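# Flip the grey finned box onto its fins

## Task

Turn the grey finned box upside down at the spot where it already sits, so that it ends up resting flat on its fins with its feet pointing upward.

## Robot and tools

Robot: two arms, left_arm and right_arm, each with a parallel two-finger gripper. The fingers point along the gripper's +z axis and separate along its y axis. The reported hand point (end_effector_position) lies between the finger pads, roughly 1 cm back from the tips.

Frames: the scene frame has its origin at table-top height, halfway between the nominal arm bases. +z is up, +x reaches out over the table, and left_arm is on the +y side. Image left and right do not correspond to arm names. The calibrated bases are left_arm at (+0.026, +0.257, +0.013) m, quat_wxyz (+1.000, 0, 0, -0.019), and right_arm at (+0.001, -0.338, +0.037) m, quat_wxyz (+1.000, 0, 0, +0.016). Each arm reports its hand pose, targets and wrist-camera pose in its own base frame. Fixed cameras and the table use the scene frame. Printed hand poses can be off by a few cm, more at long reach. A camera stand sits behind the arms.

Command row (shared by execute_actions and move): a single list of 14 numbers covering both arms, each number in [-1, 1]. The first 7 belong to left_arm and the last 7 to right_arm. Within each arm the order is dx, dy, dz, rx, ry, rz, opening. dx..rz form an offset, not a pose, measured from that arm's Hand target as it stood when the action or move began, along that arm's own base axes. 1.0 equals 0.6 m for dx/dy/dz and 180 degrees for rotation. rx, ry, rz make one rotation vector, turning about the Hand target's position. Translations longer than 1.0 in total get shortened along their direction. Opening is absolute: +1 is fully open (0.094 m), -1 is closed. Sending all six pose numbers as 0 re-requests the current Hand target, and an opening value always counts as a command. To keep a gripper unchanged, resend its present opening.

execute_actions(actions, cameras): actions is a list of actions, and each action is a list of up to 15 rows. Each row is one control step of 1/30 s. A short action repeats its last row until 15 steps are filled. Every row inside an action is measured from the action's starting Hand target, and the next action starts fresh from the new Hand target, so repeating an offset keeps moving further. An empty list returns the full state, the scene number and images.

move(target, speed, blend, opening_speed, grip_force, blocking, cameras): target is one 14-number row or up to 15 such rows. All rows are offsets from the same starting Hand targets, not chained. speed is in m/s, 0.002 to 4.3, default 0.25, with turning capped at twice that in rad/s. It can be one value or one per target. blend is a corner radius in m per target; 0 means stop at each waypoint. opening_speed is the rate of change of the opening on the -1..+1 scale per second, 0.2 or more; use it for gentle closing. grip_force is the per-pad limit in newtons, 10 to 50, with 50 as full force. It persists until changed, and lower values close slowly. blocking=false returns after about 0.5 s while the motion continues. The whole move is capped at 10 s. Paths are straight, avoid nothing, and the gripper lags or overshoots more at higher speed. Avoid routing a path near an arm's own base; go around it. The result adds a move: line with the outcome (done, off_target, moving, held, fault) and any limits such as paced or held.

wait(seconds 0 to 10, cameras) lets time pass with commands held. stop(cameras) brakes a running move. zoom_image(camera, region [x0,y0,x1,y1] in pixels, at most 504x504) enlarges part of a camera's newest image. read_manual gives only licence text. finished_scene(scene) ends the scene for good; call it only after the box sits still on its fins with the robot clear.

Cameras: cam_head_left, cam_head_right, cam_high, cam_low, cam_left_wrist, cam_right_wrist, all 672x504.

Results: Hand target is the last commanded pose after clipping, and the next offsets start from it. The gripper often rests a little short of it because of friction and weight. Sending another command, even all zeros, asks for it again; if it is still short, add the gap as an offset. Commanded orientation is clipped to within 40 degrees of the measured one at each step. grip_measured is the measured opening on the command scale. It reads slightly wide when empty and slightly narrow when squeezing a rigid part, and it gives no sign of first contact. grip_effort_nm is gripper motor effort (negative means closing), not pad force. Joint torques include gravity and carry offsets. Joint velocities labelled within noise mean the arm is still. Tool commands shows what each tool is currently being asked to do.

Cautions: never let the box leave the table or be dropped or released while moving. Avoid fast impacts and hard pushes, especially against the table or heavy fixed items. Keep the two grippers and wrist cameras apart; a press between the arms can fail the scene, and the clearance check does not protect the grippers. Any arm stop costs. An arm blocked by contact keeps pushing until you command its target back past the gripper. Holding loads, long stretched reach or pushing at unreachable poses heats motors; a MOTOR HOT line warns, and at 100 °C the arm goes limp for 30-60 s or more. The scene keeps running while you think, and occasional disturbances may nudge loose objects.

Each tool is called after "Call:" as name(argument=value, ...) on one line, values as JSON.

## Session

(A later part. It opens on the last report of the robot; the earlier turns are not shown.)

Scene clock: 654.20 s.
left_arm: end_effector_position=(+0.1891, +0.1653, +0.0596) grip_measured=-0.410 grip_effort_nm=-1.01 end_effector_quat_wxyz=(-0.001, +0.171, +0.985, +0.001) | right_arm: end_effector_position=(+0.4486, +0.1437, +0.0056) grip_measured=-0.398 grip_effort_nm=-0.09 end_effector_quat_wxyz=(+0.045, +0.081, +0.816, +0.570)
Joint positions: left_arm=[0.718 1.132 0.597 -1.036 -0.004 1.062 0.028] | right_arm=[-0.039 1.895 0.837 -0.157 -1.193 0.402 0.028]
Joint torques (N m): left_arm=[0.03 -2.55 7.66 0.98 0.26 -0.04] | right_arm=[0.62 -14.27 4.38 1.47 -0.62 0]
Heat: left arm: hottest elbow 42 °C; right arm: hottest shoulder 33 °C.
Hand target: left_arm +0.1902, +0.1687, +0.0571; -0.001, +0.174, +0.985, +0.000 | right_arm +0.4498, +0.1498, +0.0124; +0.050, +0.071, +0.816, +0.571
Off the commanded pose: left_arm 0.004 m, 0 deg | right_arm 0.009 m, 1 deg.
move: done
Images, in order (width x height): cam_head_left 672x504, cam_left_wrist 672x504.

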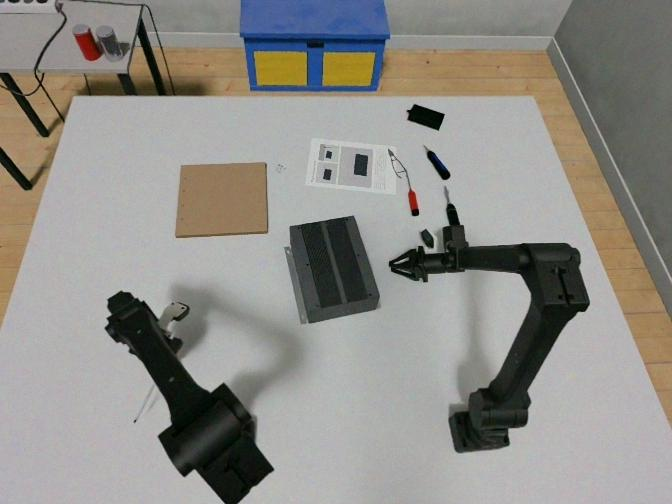

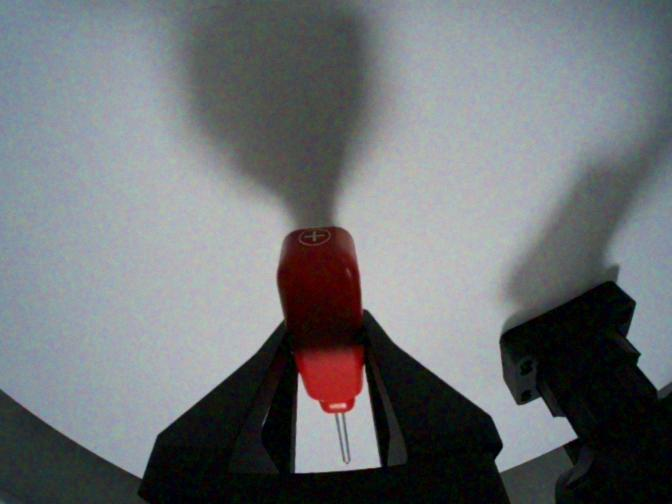

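Call:
move(target=[[0,0,-0.087,0,0,0,-0.48, 0,0,0,0,0,0,-0.4],[0,0,-0.087,0,0,0,0.1, 0,0,0,0,0,0,-0.4],[0,0,0.1,0,0,0,0.1, 0,0,0,0,0,0,-0.4]], speed=[0.08,0.1,0.2], cameras=["cam_left_wrist","cam_head_left"])

Call:
zoom_image(camera="cam_head_left", region=[250, 190, 430, 390])

Scene clock: 663.17 s.
left_arm: end_effector_position=(+0.1808, +0.1581, +0.1003) grip_measured=+0.097 grip_effort_nm=0.16 end_effector_quat_wxyz=(-0.015, +0.172, +0.985, -0.016) | right_arm: end_effector_position=(+0.4486, +0.1437, +0.0056) grip_measured=-0.398 grip_effort_nm=-0.10 end_effector_quat_wxyz=(+0.045, +0.081, +0.816, +0.570)
Joint positions: left_arm=[0.718 1.067 0.672 -1.219 -0.004 1.063 0.052] | right_arm=[-0.039 1.895 0.837 -0.157 -1.193 0.402 0.028]
Joint torques (N m): left_arm=[0.09 -4.31 10.96 0.02 0.22 -0.06] | right_arm=[0.73 -14.33 4.16 1.73 -0.64 -0.03]
Heat: left arm: hottest elbow 42 °C; right arm: hottest shoulder 33 °C.
Hand target: left_arm +0.1901, +0.1687, +0.1171; -0.001, +0.174, +0.985, +0.000 | right_arm +0.4498, +0.1498, +0.0124; +0.050, +0.071, +0.816, +0.571
Off the commanded pose: left_arm 0.022 m, 2 deg | right_arm 0.009 m, 1 deg.
move: off_target (left_arm)
Images, in order (width x height): cam_head_left 672x504, cam_left_wrist 672x504.

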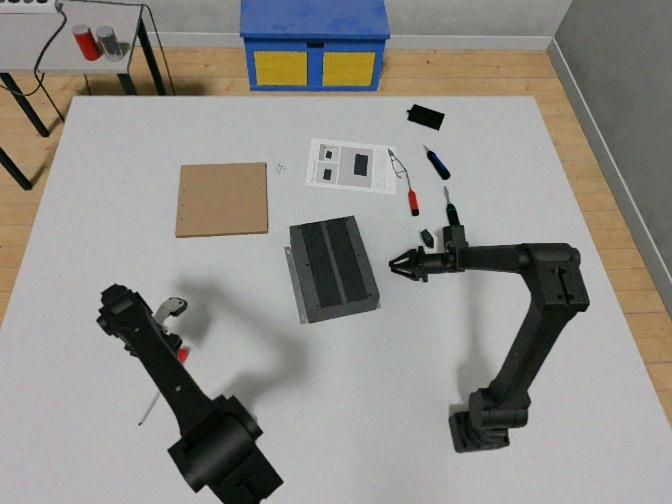

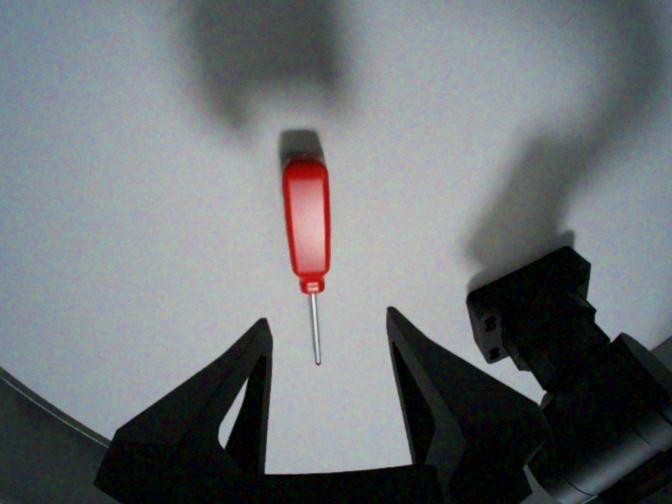

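Scaled by 2.520.

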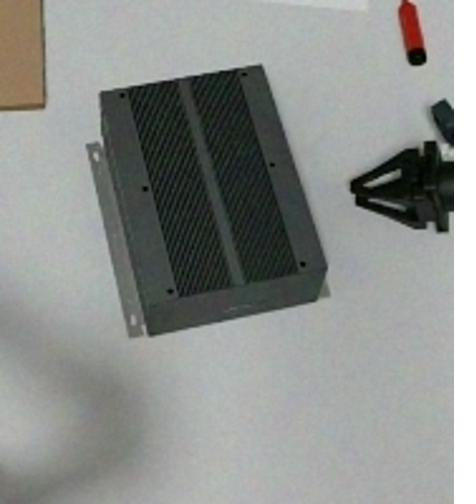

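Call:
move(target=[[0.15,-0.365,0.12,0.11,-0.122,-0.142,-1, 0,0,0,0,0,0,-0.4],[0.145,-0.7,0.03,0.2199,-0.2442,-0.2842,-1, 0,0,0,0,0,0,-0.4],[0.145,-0.813,-0.142,0.2199,-0.2442,-0.2842,-1, 0,0,0,0,0,0,-0.4]], speed=0.22, blend=[0.05,0.04,0], cameras=["cam_left_wrist"])

Call:
zoom_image(camera="cam_left_wrist", region=[220, 150, 420, 350])

Scene clock: 684.13 s.
left_arm: end_effector_position=(+0.2735, -0.3048, +0.0321) grip_measured=-0.989 grip_effort_nm=-0.60 end_effector_quat_wxyz=(+0.282, +0.548, +0.689, +0.382) | right_arm: end_effector_position=(+0.4486, +0.1437, +0.0056) grip_measured=-0.398 grip_effort_nm=-0.09 end_effector_quat_wxyz=(+0.045, +0.081, +0.816, +0.570)
Joint positions: left_arm=[-1.199 1.654 0.744 -0.498 -0.98 0.231 0.001] | right_arm=[-0.039 1.895 0.837 -0.157 -1.193 0.402 0.028]
Joint torques (N m): left_arm=[-1.14 -8.06 7.92 1.36 -0.64 -0.39] | right_arm=[0.03 -13.92 4.19 1.51 -0.6 -0.02]
Heat: left arm: hottest elbow 44 °C; right arm: hottest shoulder 33 °C.
Hand target: left_arm +0.2772, -0.3192, +0.0320; +0.293, +0.541, +0.693, +0.376 | right_arm +0.4498, +0.1498, +0.0124; +0.050, +0.071, +0.816, +0.571
Off the commanded pose: left_arm 0.015 m, 2 deg | right_arm 0.009 m, 1 deg.
move: off_target (left_arm)
Images, in order (width x height): cam_left_wrist 672x504.

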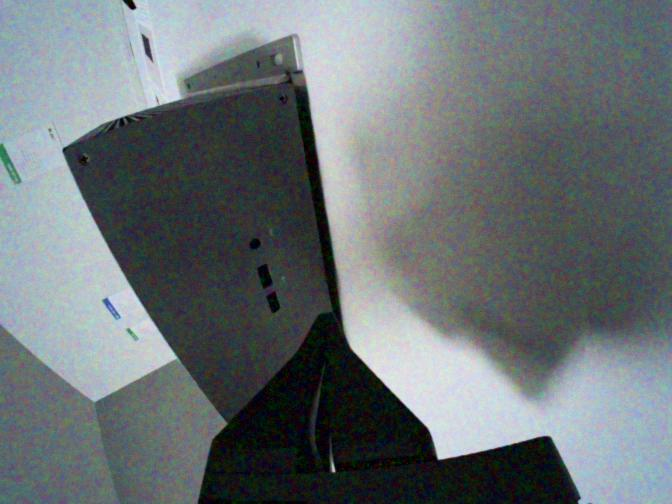

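Scaled by 2.520 from the camera's 672x504 image, which has a finer 960x720 frame.

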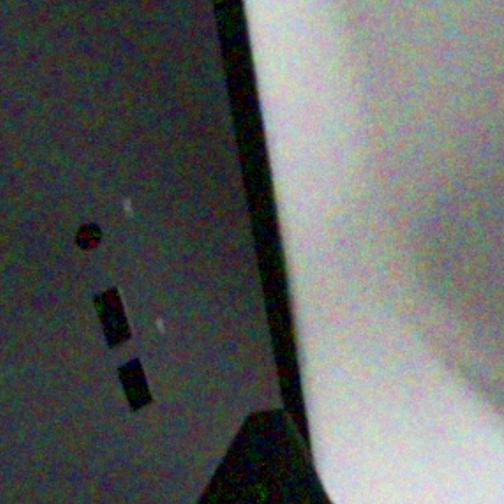

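Call:
move(target=[0.047,0.017,-0.0593,0,0,0.022,-1, 0,0,0,0,0,0,-0.4], speed=0.1, cameras=["cam_left_wrist","cam_low"])

Call:
zoom_image(camera="cam_left_wrist", region=[220, 150, 420, 350])

Call:
zoom_image(camera="cam_low", region=[220, 230, 320, 305])

Scene clock: 710.03 s.
left_arm: end_effector_position=(+0.2978, -0.3002, -0.0002) grip_measured=-0.989 grip_effort_nm=-0.59 end_effector_quat_wxyz=(+0.276, +0.523, +0.707, +0.388) | right_arm: end_effector_position=(+0.4486, +0.1437, +0.0056) grip_measured=-0.398 grip_effort_nm=-0.09 end_effector_quat_wxyz=(+0.045, +0.081, +0.816, +0.570)
Joint positions: left_arm=[-1.137 1.764 0.764 -0.394 -0.982 0.231 0.001] | right_arm=[-0.039 1.895 0.837 -0.157 -1.193 0.402 0.028]
Joint torques (N m): left_arm=[-0.03 -8.64 7.19 1.42 -0.5 -0.3] | right_arm=[-0.03 -14.33 4.1 1.52 -0.65 -0.01]
Heat: left arm: hottest elbow 42 °C; right arm: hottest shoulder 33 °C.
Hand target: left_arm +0.3055, -0.3089, -0.0036; +0.280, +0.517, +0.711, +0.386 | right_arm +0.4498, +0.1498, +0.0124; +0.050, +0.071, +0.816, +0.571
Off the commanded pose: left_arm 0.012 m, 1 deg | right_arm 0.009 m, 1 deg.
move: off_target (left_arm)
Images, in order (width x height): cam_low 672x504, cam_left_wrist 672x504.

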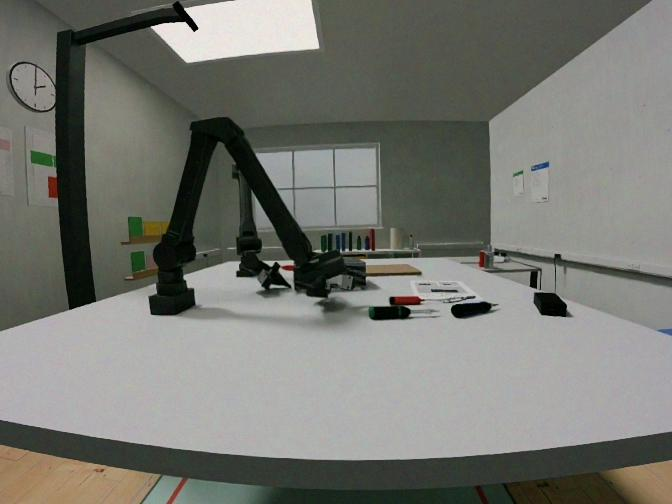

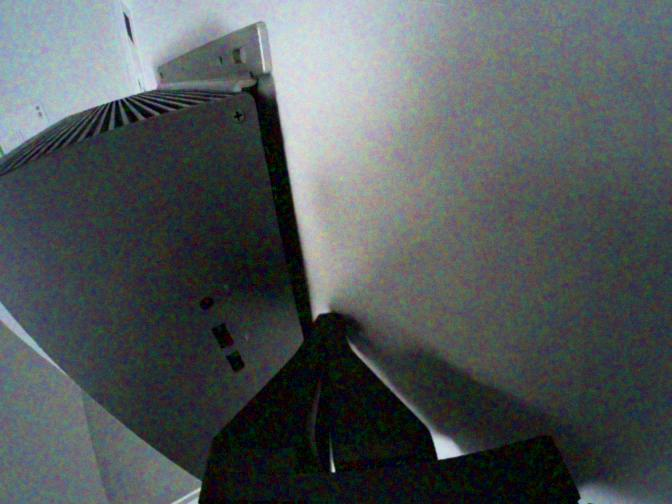

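Scaled by 2.520 from the camera's 672x504 image, which has a finer 960x720 frame.

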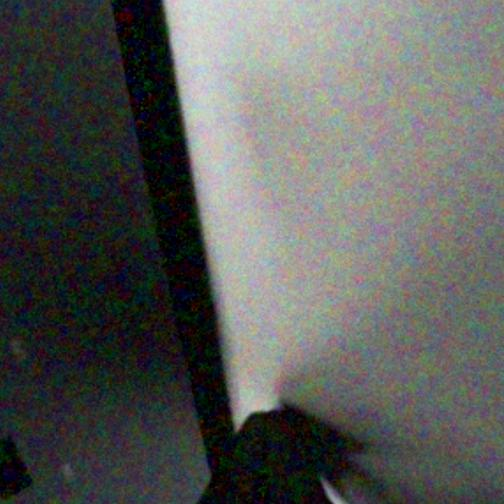

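Scaled by 5.040.

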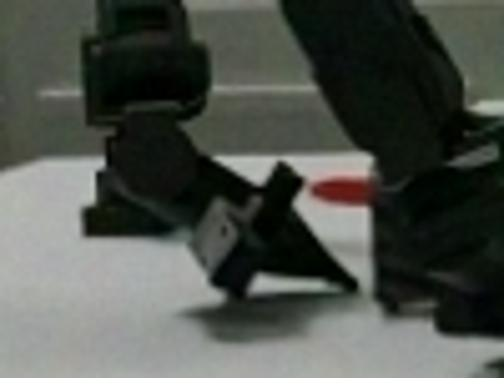

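Call:
move(target=[[0.02,0.007,-0.0075,0,0,0,-1, 0,0,0,0,0,0,-0.4],[0.052,0.018,-0.0075,0,0,0,-1, 0,0,0,0,0,0,-0.4]], speed=0.05, blend=[0.003,0], cameras=["cam_left_wrist","cam_low"])

Call:
zoom_image(camera="cam_left_wrist", region=[220, 150, 420, 350])

Call:
zoom_image(camera="cam_low", region=[240, 240, 320, 300])

Scene clock: 733.30 s.
left_arm: end_effector_position=(+0.3230, -0.3009, -0.0008) grip_measured=-0.989 grip_effort_nm=-0.60 end_effector_quat_wxyz=(+0.283, +0.525, +0.705, +0.383) | right_arm: end_effector_position=(+0.4486, +0.1437, +0.0056) grip_measured=-0.398 grip_effort_nm=-0.09 end_effector_quat_wxyz=(+0.045, +0.081, +0.816, +0.570)
Joint positions: left_arm=[-1.079 1.772 0.764 -0.27 -0.965 0.355 0.001] | right_arm=[-0.039 1.895 0.837 -0.157 -1.193 0.402 0.028]
Joint torques (N m): left_arm=[1.9 -8.7 6.31 2.29 -0.36 -0.13] | right_arm=[0.79 -14.21 4.07 1.39 -0.65 -0.03]
Heat: left arm: hottest elbow 42 °C; right arm: hottest shoulder 33 °C.
Hand target: left_arm +0.3366, -0.2981, -0.0082; +0.280, +0.517, +0.711, +0.386 | right_arm +0.4498, +0.1498, +0.0124; +0.050, +0.071, +0.816, +0.571
Off the commanded pose: left_arm 0.016 m, 1 deg | right_arm 0.009 m, 1 deg.
move: off_target (left_arm)
Images, in order (width x height): cam_low 672x504, cam_left_wrist 672x504.

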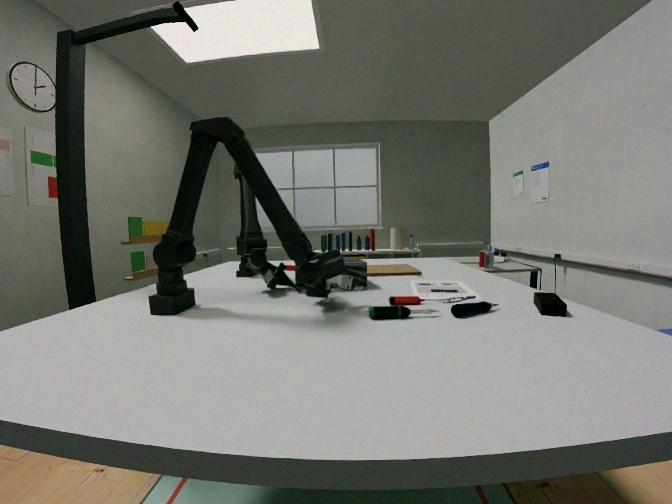

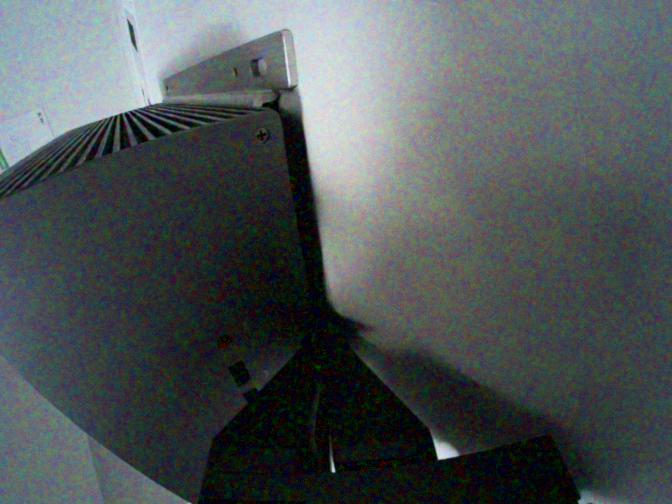

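Scaled by 2.520 from the camera's 672x504 image, which has a finer 960x720 frame.

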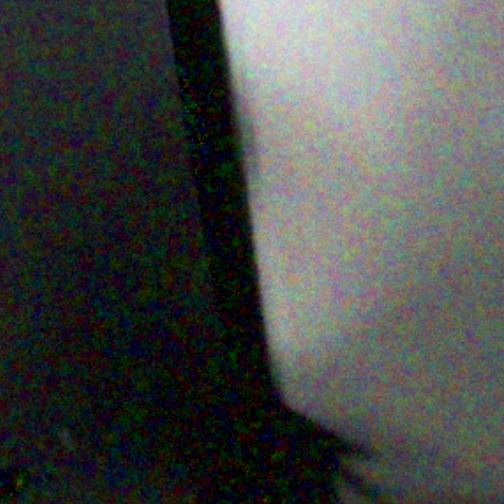

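Scaled by 6.300.

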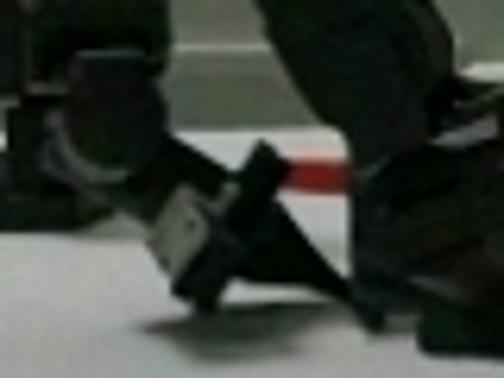

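Call:
move(target=[[0.015,0.005,0.005,0,0,0,-1, 0,0,0,0,0,0,-0.4],[0.017,0.006,0.05,0,0,0,-1, 0,0,0,0,0,0,-0.4]], speed=0.04, blend=[0.003,0], cameras=["cam_left_wrist","cam_low"])

Call:
zoom_image(camera="cam_low", region=[240, 240, 380, 300])

Scene clock: 757.20 s.
left_arm: end_effector_position=(+0.3266, -0.2968, -0.0001) grip_measured=-0.989 grip_effort_nm=-0.59 end_effector_quat_wxyz=(+0.269, +0.538, +0.704, +0.378) | right_arm: end_effector_position=(+0.4486, +0.1437, +0.0056) grip_measured=-0.398 grip_effort_nm=-0.09 end_effector_quat_wxyz=(+0.045, +0.081, +0.816, +0.570)
Joint positions: left_arm=[-1.059 1.758 0.764 -0.283 -0.933 0.395 0.001] | right_arm=[-0.039 1.895 0.837 -0.157 -1.193 0.402 0.028]
Joint torques (N m): left_arm=[2.49 -13.51 7.02 0.83 -1.29 -0.08] | right_arm=[0.56 -13.68 4.16 1.62 -0.61 -0.04]
Heat: left arm: hottest elbow 41 °C; right arm: hottest shoulder 33 °C.
Hand target: left_arm +0.3469, -0.2944, +0.0218; +0.279, +0.517, +0.711, +0.386 | right_arm +0.4498, +0.1498, +0.0124; +0.050, +0.071, +0.816, +0.571
Off the commanded pose: left_arm 0.030 m, 3 deg | right_arm 0.009 m, 1 deg.
move: off_target (left_arm)
Images, in order (width x height): cam_low 672x504, cam_left_wrist 672x504.

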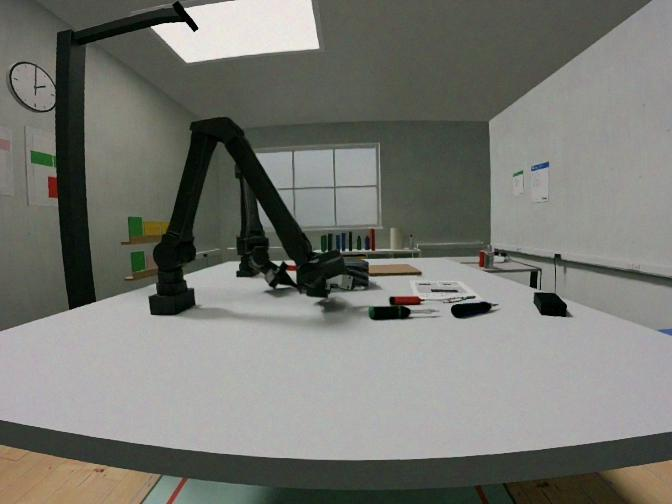

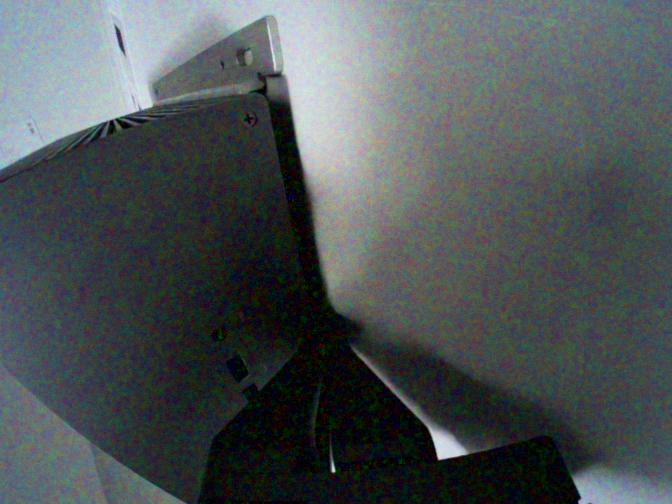

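Scaled by 3.600.

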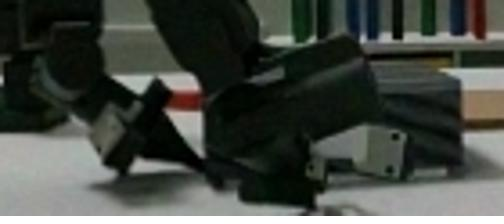

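Call:
move(target=[0.004,0.0015,0.04,0,0,0,-1, 0,0,0,0,0,0,-0.4], speed=0.04, cameras=["cam_left_wrist","cam_low"])

Call:
zoom_image(camera="cam_low", region=[240, 240, 380, 300])

Scene clock: 769.00 s.
left_arm: end_effector_position=(+0.3264, -0.2929, +0.0267) grip_measured=-0.989 grip_effort_nm=-0.59 end_effector_quat_wxyz=(+0.268, +0.541, +0.702, +0.379) | right_arm: end_effector_position=(+0.4486, +0.1437, +0.0056) grip_measured=-0.398 grip_effort_nm=-0.09 end_effector_quat_wxyz=(+0.045, +0.081, +0.816, +0.570)
Joint positions: left_arm=[-1.054 1.68 0.764 -0.354 -0.932 0.411 0.001] | right_arm=[-0.039 1.895 0.837 -0.157 -1.193 0.402 0.028]
Joint torques (N m): left_arm=[2.73 -11.75 8.51 1.09 -1.27 -0.14] | right_arm=[0.21 -13.98 4.21 1.36 -0.65 -0.03]
Heat: left arm: hottest elbow 41 °C; right arm: hottest shoulder 33 °C.
Hand target: left_arm +0.3493, -0.2936, +0.0459; +0.280, +0.517, +0.711, +0.386 | right_arm +0.4498, +0.1498, +0.0124; +0.050, +0.071, +0.816, +0.571
Off the commanded pose: left_arm 0.030 m, 3 deg | right_arm 0.009 m, 1 deg.
move: off_target (left_arm)
Images, in order (width x height): cam_low 672x504, cam_left_wrist 672x504.

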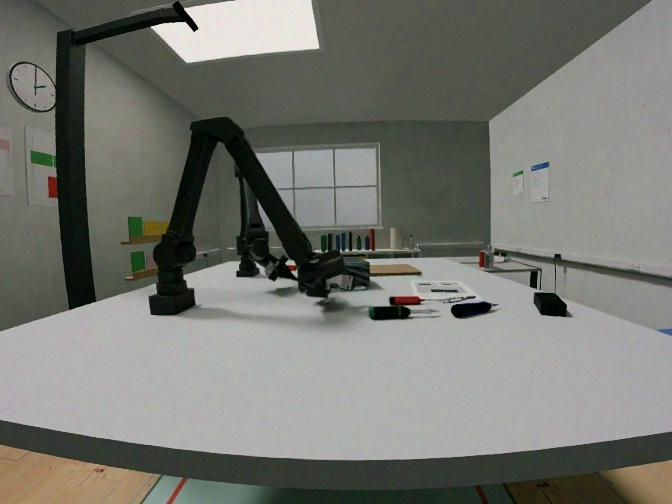

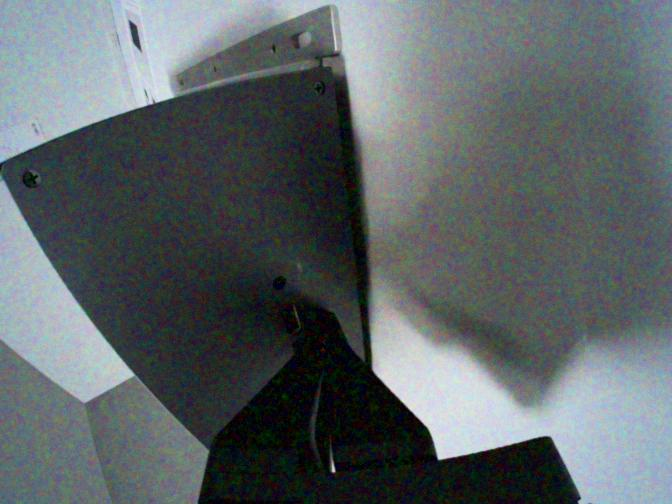

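Scaled by 3.600.

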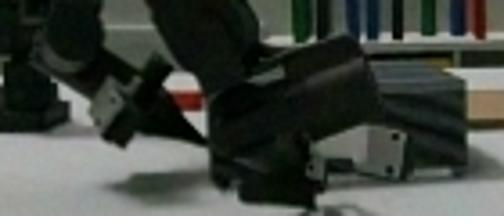

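Call:
move(target=[[-0.06,-0.02,0,0,0,0,-1, 0,0,0,0,0,0,-0.4],[-0.06,-0.02,-0.10,0,0,0,-1, 0,0,0,0,0,0,-0.4]], speed=0.06, cameras=["cam_left_wrist","cam_low"])

Call:
zoom_image(camera="cam_low", region=[240, 240, 340, 300])

Scene clock: 861.47 s.
left_arm: end_effector_position=(+0.3153, -0.3023, -0.0014) grip_measured=-0.989 grip_effort_nm=-0.59 end_effector_quat_wxyz=(+0.283, +0.513, +0.711, +0.388) | right_arm: end_effector_position=(+0.4486, +0.1437, +0.0056) grip_measured=-0.398 grip_effort_nm=-0.09 end_effector_quat_wxyz=(+0.045, +0.081, +0.816, +0.570)
Joint positions: left_arm=[-1.101 1.781 0.777 -0.329 -0.983 0.277 0.001] | right_arm=[-0.039 1.895 0.837 -0.157 -1.193 0.402 0.028]
Joint torques (N m): left_arm=[-1.26 -8.47 5.55 1.59 -0.28 -0.39] | right_arm=[0.38 -14.33 4.23 1.51 -0.63 -0.04]
Heat: left arm: hottest elbow 43 °C; right arm: hottest shoulder 33 °C.
Hand target: left_arm +0.3132, -0.3056, -0.0141; +0.280, +0.517, +0.711, +0.386 | right_arm +0.4498, +0.1498, +0.0124; +0.050, +0.071, +0.816, +0.571
Off the commanded pose: left_arm 0.013 m, 1 deg | right_arm 0.009 m, 1 deg.
move: off_target (left_arm)
Images, in order (width x height): cam_low 672x504, cam_left_wrist 672x504.

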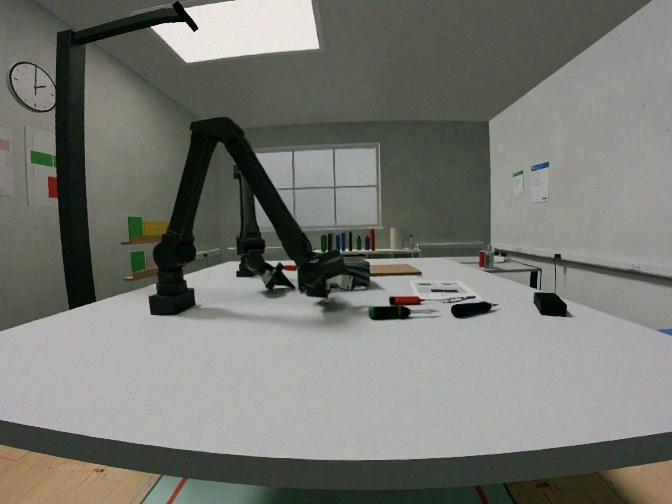

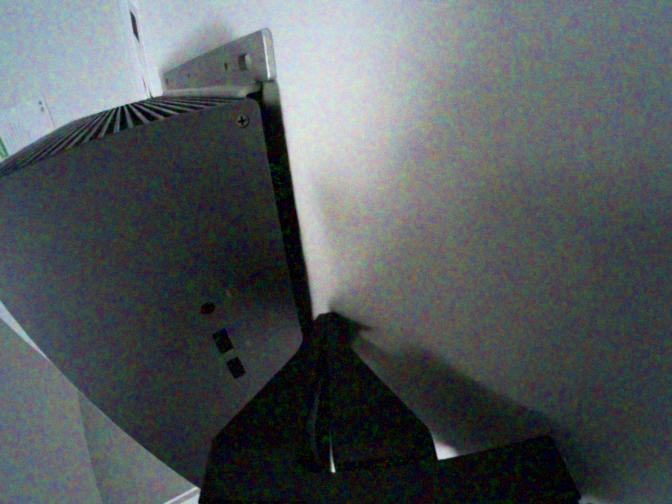

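Scaled by 5.040.

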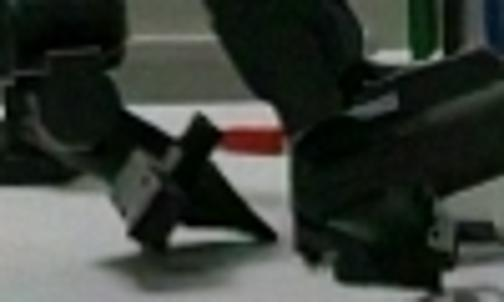

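Call:
move(target=[[0,0,0.02,0,0,0,-1, 0.083,-0.117,0.28,-0.125,0.065,-0.09,-1],[0,0,0.02,0,0,0,-1, 0.3,0.117,0.28,-0.2501,0.1302,-0.1818,-1],[0,0,0.02,0,0,0,-1, 0.325,0.255,0.25,-0.2501,0.1302,-0.1818,-1]], speed=0.2, blend=[0.04,0.04,0], cameras=["cam_right_wrist","cam_head_left","cam_high"])

Call:
zoom_image(camera="cam_head_left", region=[250, 190, 430, 390])

Scene clock: 939.93 s.
left_arm: end_effector_position=(+0.3149, -0.3013, -0.0016) grip_measured=-0.989 grip_effort_nm=-0.59 end_effector_quat_wxyz=(+0.281, +0.515, +0.710, +0.389) | right_arm: end_effector_position=(+0.6324, +0.2977, +0.1496) grip_measured=-0.986 grip_effort_nm=-0.76 end_effector_quat_wxyz=(+0.056, +0.374, +0.913, +0.151)
Joint positions: left_arm=[-1.101 1.781 0.777 -0.336 -0.984 0.277 0.001] | right_arm=[0.409 2.024 1.877 -1.127 -0.129 1.206 0.001]
Joint torques (N m): left_arm=[-1.38 -11.05 5.85 0.44 -0.26 -0.38] | right_arm=[0.09 -18.9 11.88 0.75 0.11 0]
Heat: left arm: hottest elbow 38 °C; right arm: hottest shoulder 33 °C.
Hand target: left_arm +0.3132, -0.3056, -0.0021; +0.280, +0.517, +0.711, +0.386 | right_arm +0.6447, +0.3029, +0.1623; +0.066, +0.377, +0.910, +0.160
Off the commanded pose: left_arm 0.005 m, 0 deg | right_arm 0.018 m, 2 deg.
move: off_target (right_arm)
Images, in order (width x height): cam_head_left 672x504, cam_high 672x504, cam_right_wrist 672x504.

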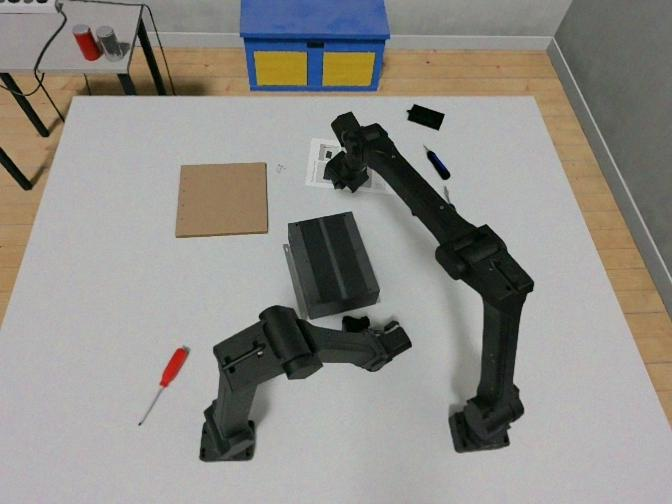

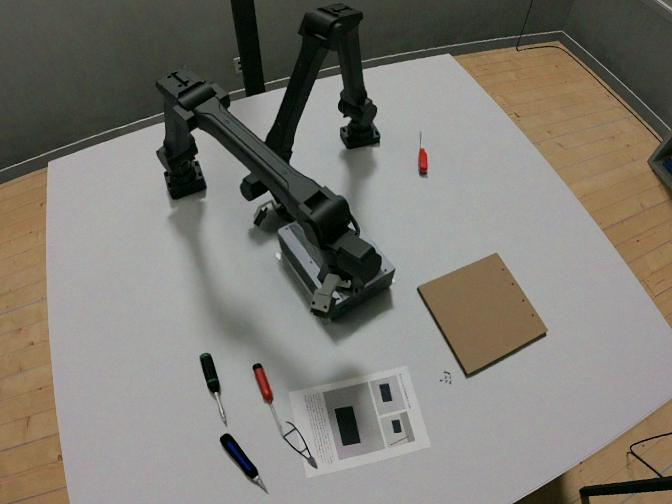

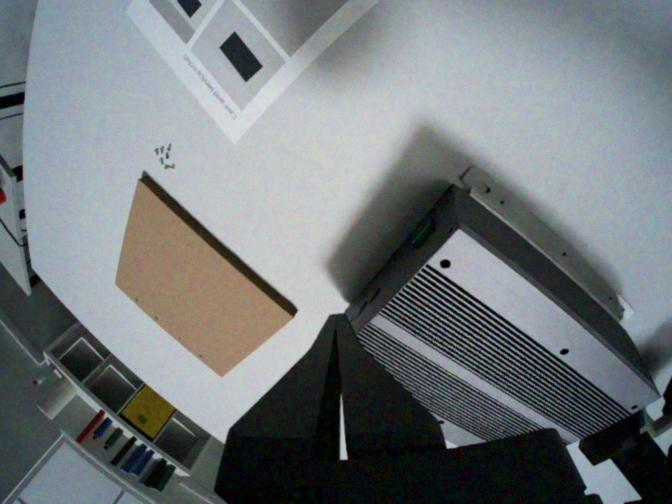

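Scaled by 2.520.

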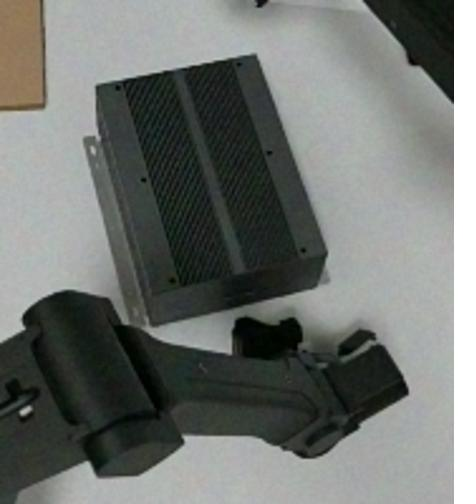

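Call:
move(target=[0,0,0,0,0,0,-1, 0.021,-0.001,-0.1927,-0.0658,0.0597,0,-1], speed=0.12, cameras=["cam_right_wrist","cam_left_wrist","cam_head_left"])

Call:
zoom_image(camera="cam_left_wrist", region=[220, 200, 420, 350])

Scene clock: 973.77 s.
left_arm: end_effector_position=(+0.3149, -0.3013, -0.0016) grip_measured=-0.989 grip_effort_nm=-0.59 end_effector_quat_wxyz=(+0.281, +0.515, +0.710, +0.389) | right_arm: end_effector_position=(+0.6494, +0.2881, +0.0349) grip_measured=-0.986 grip_effort_nm=-0.76 end_effector_quat_wxyz=(+0.008, +0.385, +0.922, +0.020)
Joint positions: left_arm=[-1.101 1.781 0.777 -0.336 -0.984 0.277 0.001] | right_arm=[0.414 2.311 2.096 -1.316 -0.016 1.206 0.001]
Joint torques (N m): left_arm=[-1.44 -10.99 5.85 0.44 -0.25 -0.38] | right_arm=[0.5 -21.6 11.12 0.27 0.23 0.03]
Heat: left arm: hottest elbow 38 °C; right arm: hottest elbow 38 °C.
Hand target: left_arm +0.3132, -0.3056, -0.0021; +0.280, +0.517, +0.711, +0.386 | right_arm +0.6573, +0.3023, +0.0466; +0.019, +0.381, +0.924, +0.029
Off the commanded pose: left_arm 0.005 m, 0 deg | right_arm 0.020 m, 2 deg.
move: off_target (right_arm)
Images, in order (width x height): cam_head_left 672x504, cam_left_wrist 672x504, cam_right_wrist 672x504.

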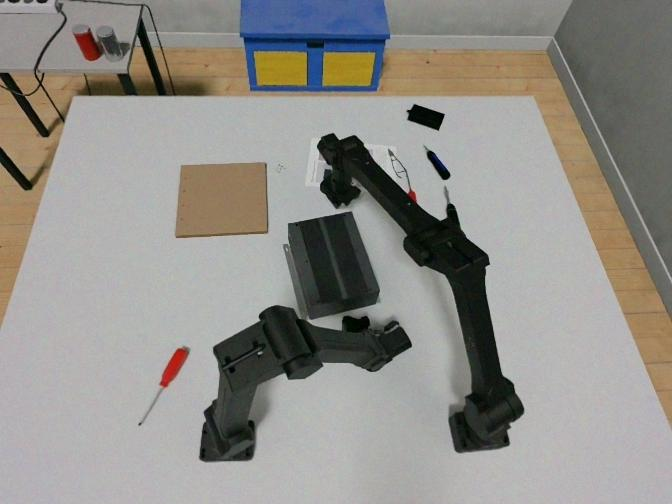

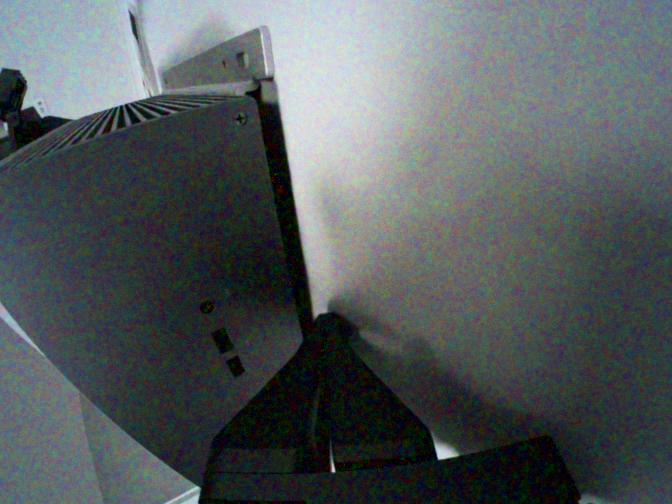

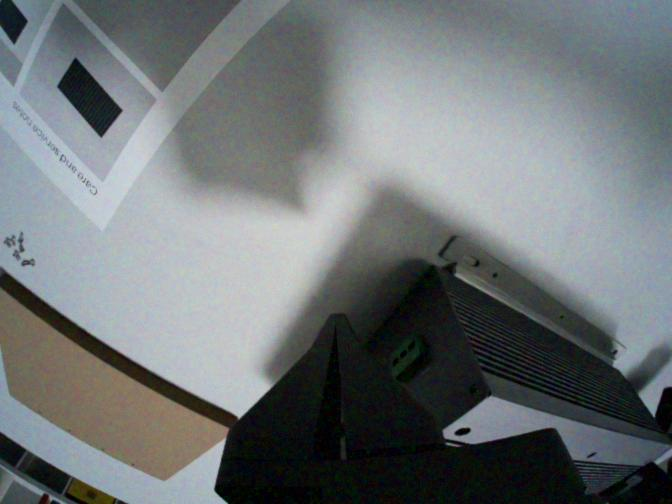

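Scaled by 2.520 from the camera's 672x504 image, which has a finer 960x720 frame.

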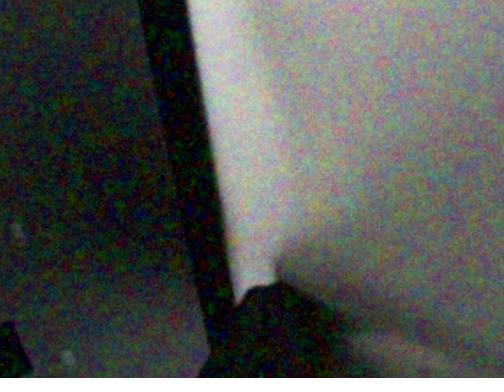

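Call:
move(target=[0,0,0,0,0,0,-1, -0.045,-0.008,0,0,0,0,-1], speed=0.06, cameras=["cam_right_wrist"])

Call:
move(target=[[0.03,0.014,-0.012,0,0,0,-1,0,0,0,0,0,0,-1],[0.07,0.034,-0.012,0,0,0,-1, 0,0,0,0,0,0,-1]], speed=0.05, blend=[0.003,0], cameras=["cam_left_wrist","cam_right_wrist"])

Call:
zoom_image(camera="cam_left_wrist", region=[220, 200, 420, 350])

Scene clock: 989.00 s.
left_arm: end_effector_position=(+0.3149, -0.3013, -0.0016) grip_measured=-0.989 grip_effort_nm=-0.59 end_effector_quat_wxyz=(+0.281, +0.515, +0.710, +0.389) | right_arm: end_effector_position=(+0.6295, +0.2879, +0.0338) grip_measured=-0.986 grip_effort_nm=-0.76 end_effector_quat_wxyz=(+0.008, +0.383, +0.923, +0.019)
Joint positions: left_arm=[-1.101 1.781 0.777 -0.336 -0.984 0.277 0.001] | right_arm=[0.426 2.255 1.991 -1.268 -0.015 1.213 0.001]
Joint torques (N m): left_arm=[-1.32 -10.93 5.87 0.49 -0.26 -0.38] | right_arm=[0.85 -23.53 7.82 0.91 0.24 0.03]
Heat: left arm: hottest elbow 38 °C; right arm: hottest elbow 39 °C.
Hand target: left_arm +0.3132, -0.3056, -0.0021; +0.280, +0.517, +0.711, +0.386 | right_arm +0.6303, +0.2975, +0.0468; +0.019, +0.381, +0.924, +0.029
Off the commanded pose: left_arm 0.005 m, 0 deg | right_arm 0.016 m, 2 deg.
move: off_target (right_arm)
Images, in order (width x height): cam_right_wrist 672x504.

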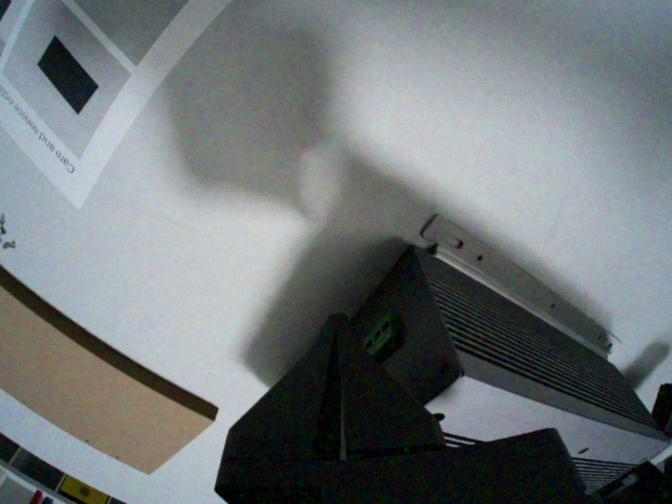

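Scene clock: 990.63 s.
left_arm: end_effector_position=(+0.3409, -0.3015, -0.0011) grip_measured=-0.989 grip_effort_nm=-0.59 end_effector_quat_wxyz=(+0.294, +0.524, +0.704, +0.380) | right_arm: end_effector_position=(+0.6316, +0.2888, +0.0346) grip_measured=-0.986 grip_effort_nm=-0.76 end_effector_quat_wxyz=(+0.011, +0.384, +0.923, +0.023)
Joint positions: left_arm=[-1.04 1.781 0.763 -0.173 -0.952 0.438 0.001] | right_arm=[0.426 2.253 1.99 -1.258 -0.015 1.216 0.001]
Joint torques (N m): left_arm=[3.43 -9.99 4.89 2.04 -0.11 -0.05] | right_arm=[0.97 -23.06 7.66 0.62 0.16 0.03]
Heat: left arm: hottest elbow 38 °C; right arm: hottest elbow 39 °C.
Hand target: left_arm +0.3552, -0.2852, -0.0093; +0.280, +0.517, +0.711, +0.386 | right_arm +0.6304, +0.2976, +0.0468; +0.019, +0.381, +0.924, +0.029
Off the commanded pose: left_arm 0.023 m, 2 deg | right_arm 0.015 m, 1 deg.
move: off_target (left_arm, right_arm)
Images, in order (width x height): cam_left_wrist 672x504, cam_right_wrist 672x504.

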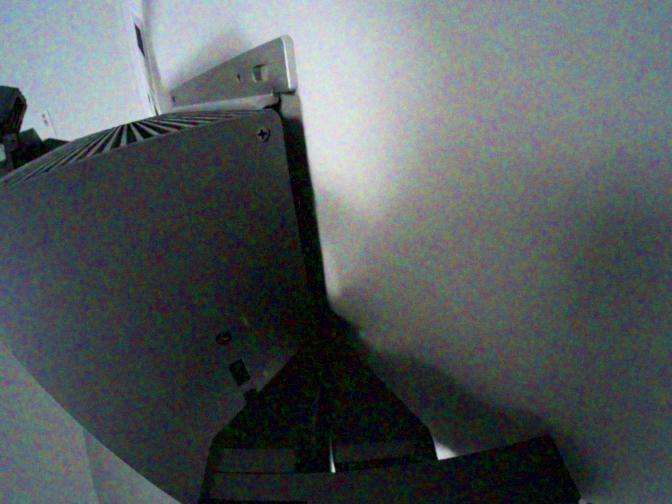

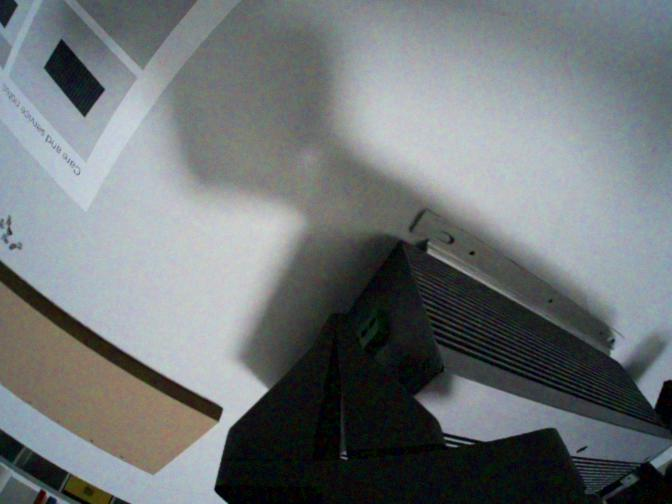

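Scaled by 2.520 from the camera's 672x504 image, which has a finer 960x720 frame.

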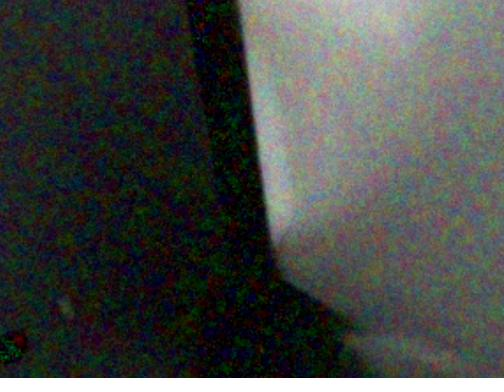

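Call:
move(target=[0.012,0.004,0.055,0,0,0,-1, 0,0,0,0,0,0,-1], speed=0.03, cameras=["cam_left_wrist","cam_right_wrist","cam_low"])

Scene clock: 999.83 s.
left_arm: end_effector_position=(+0.3426, -0.2931, +0.0005) grip_measured=-0.989 grip_effort_nm=-0.59 end_effector_quat_wxyz=(+0.270, +0.540, +0.704, +0.373) | right_arm: end_effector_position=(+0.6321, +0.2888, +0.0349) grip_measured=-0.986 grip_effort_nm=-0.76 end_effector_quat_wxyz=(+0.012, +0.384, +0.923, +0.024)
Joint positions: left_arm=[-1.016 1.756 0.761 -0.219 -0.91 0.47 0.001] | right_arm=[0.426 2.253 1.99 -1.257 -0.014 1.216 0.001]
Joint torques (N m): left_arm=[2.96 -14.33 6.06 1.1 -1.52 -0.13] | right_arm=[0.56 -23.3 7.68 0.5 0.14 0.02]
Heat: left arm: hottest elbow 38 °C; right arm: hottest elbow 39 °C.
Hand target: left_arm +0.3624, -0.2827, +0.0236; +0.279, +0.517, +0.711, +0.386 | right_arm +0.6304, +0.2976, +0.0468; +0.019, +0.381, +0.924, +0.029
Off the commanded pose: left_arm 0.032 m, 3 deg | right_arm 0.015 m, 1 deg.
move: off_target (left_arm, right_arm)
Images, in order (width x height): cam_low 672x504, cam_left_wrist 672x504, cam_right_wrist 672x504.

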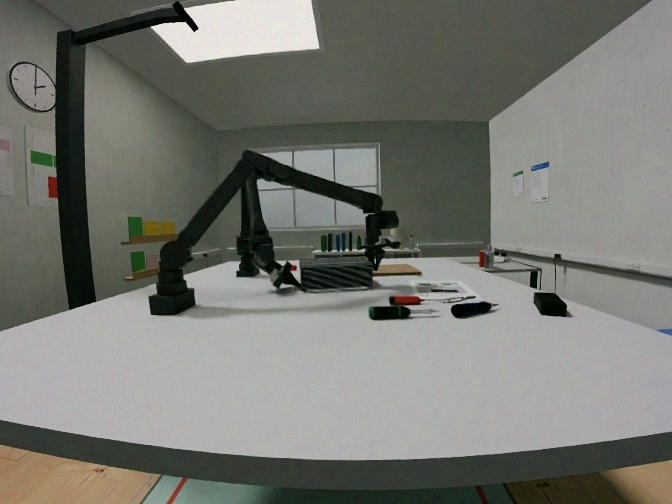

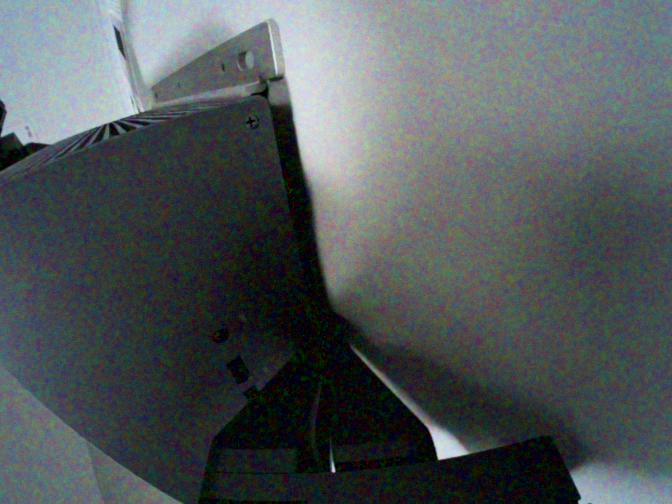

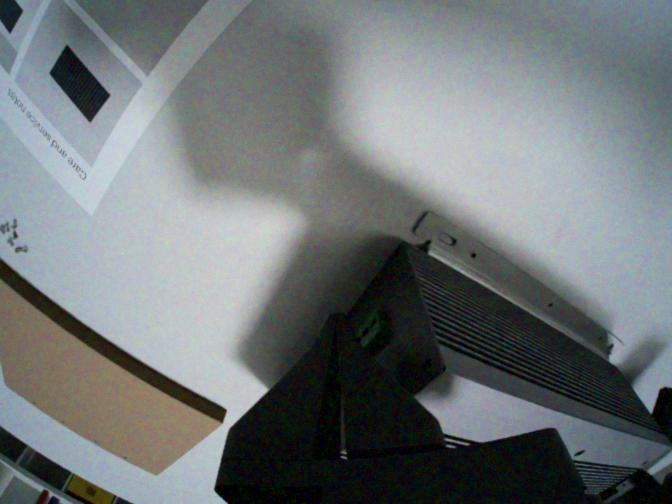

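Call:
move(target=[0.03,0.01,0.03,0,0,0,-1, 0,0,0,0,0,0,-1], speed=0.03, cameras=["cam_left_wrist","cam_right_wrist","cam_low"])

Call:
zoom_image(camera="cam_low", region=[250, 240, 400, 300])

Scene clock: 1005.93 s.
left_arm: end_effector_position=(+0.3511, -0.2816, +0.0017) grip_measured=-0.989 grip_effort_nm=-0.59 end_effector_quat_wxyz=(+0.250, +0.555, +0.701, +0.373) | right_arm: end_effector_position=(+0.6362, +0.2894, +0.0423) grip_measured=-0.986 grip_effort_nm=-0.76 end_effector_quat_wxyz=(+0.023, +0.384, +0.922, +0.030)
Joint positions: left_arm=[-0.977 1.74 0.759 -0.232 -0.879 0.532 0.001] | right_arm=[0.426 2.242 1.99 -1.245 -0.007 1.216 0.001]
Joint torques (N m): left_arm=[3.49 -15.91 7.31 1.62 -2.06 -0.06] | right_arm=[0.73 -22.42 7.8 0.05 -0.11 -0.02]
Heat: left arm: hottest elbow 38 °C; right arm: hottest elbow 39 °C.
Hand target: left_arm +0.3805, -0.2768, +0.0416; +0.279, +0.517, +0.711, +0.386 | right_arm +0.6303, +0.2976, +0.0469; +0.019, +0.381, +0.924, +0.029
Off the commanded pose: left_arm 0.050 m, 6 deg | right_arm 0.011 m, 1 deg.
move: off_target (left_arm, right_arm)
Images, in order (width x height): cam_low 672x504, cam_left_wrist 672x504, cam_right_wrist 672x504.

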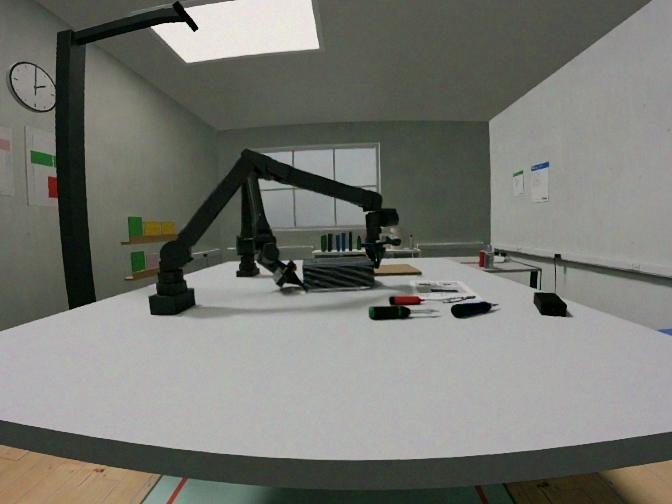

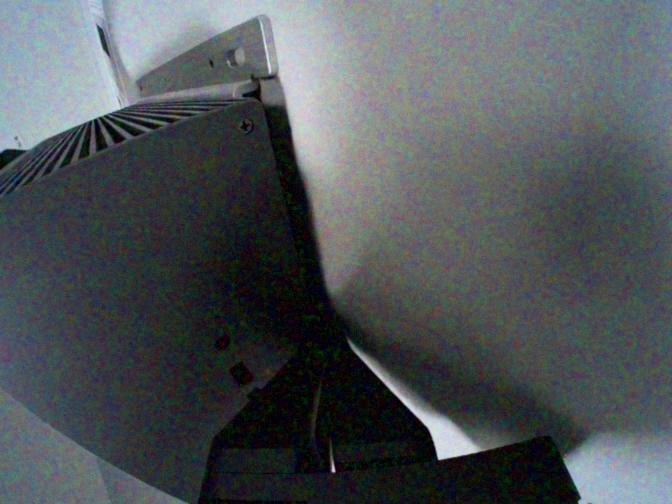

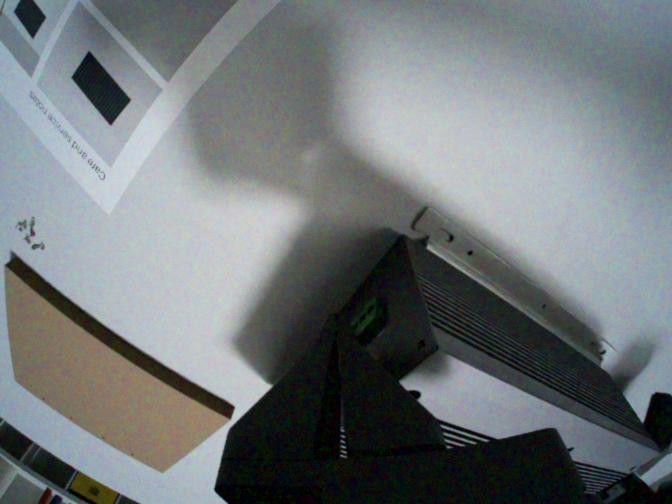

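Scaled by 3.360.

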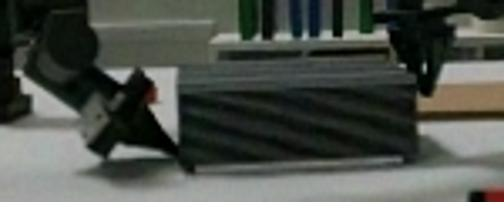

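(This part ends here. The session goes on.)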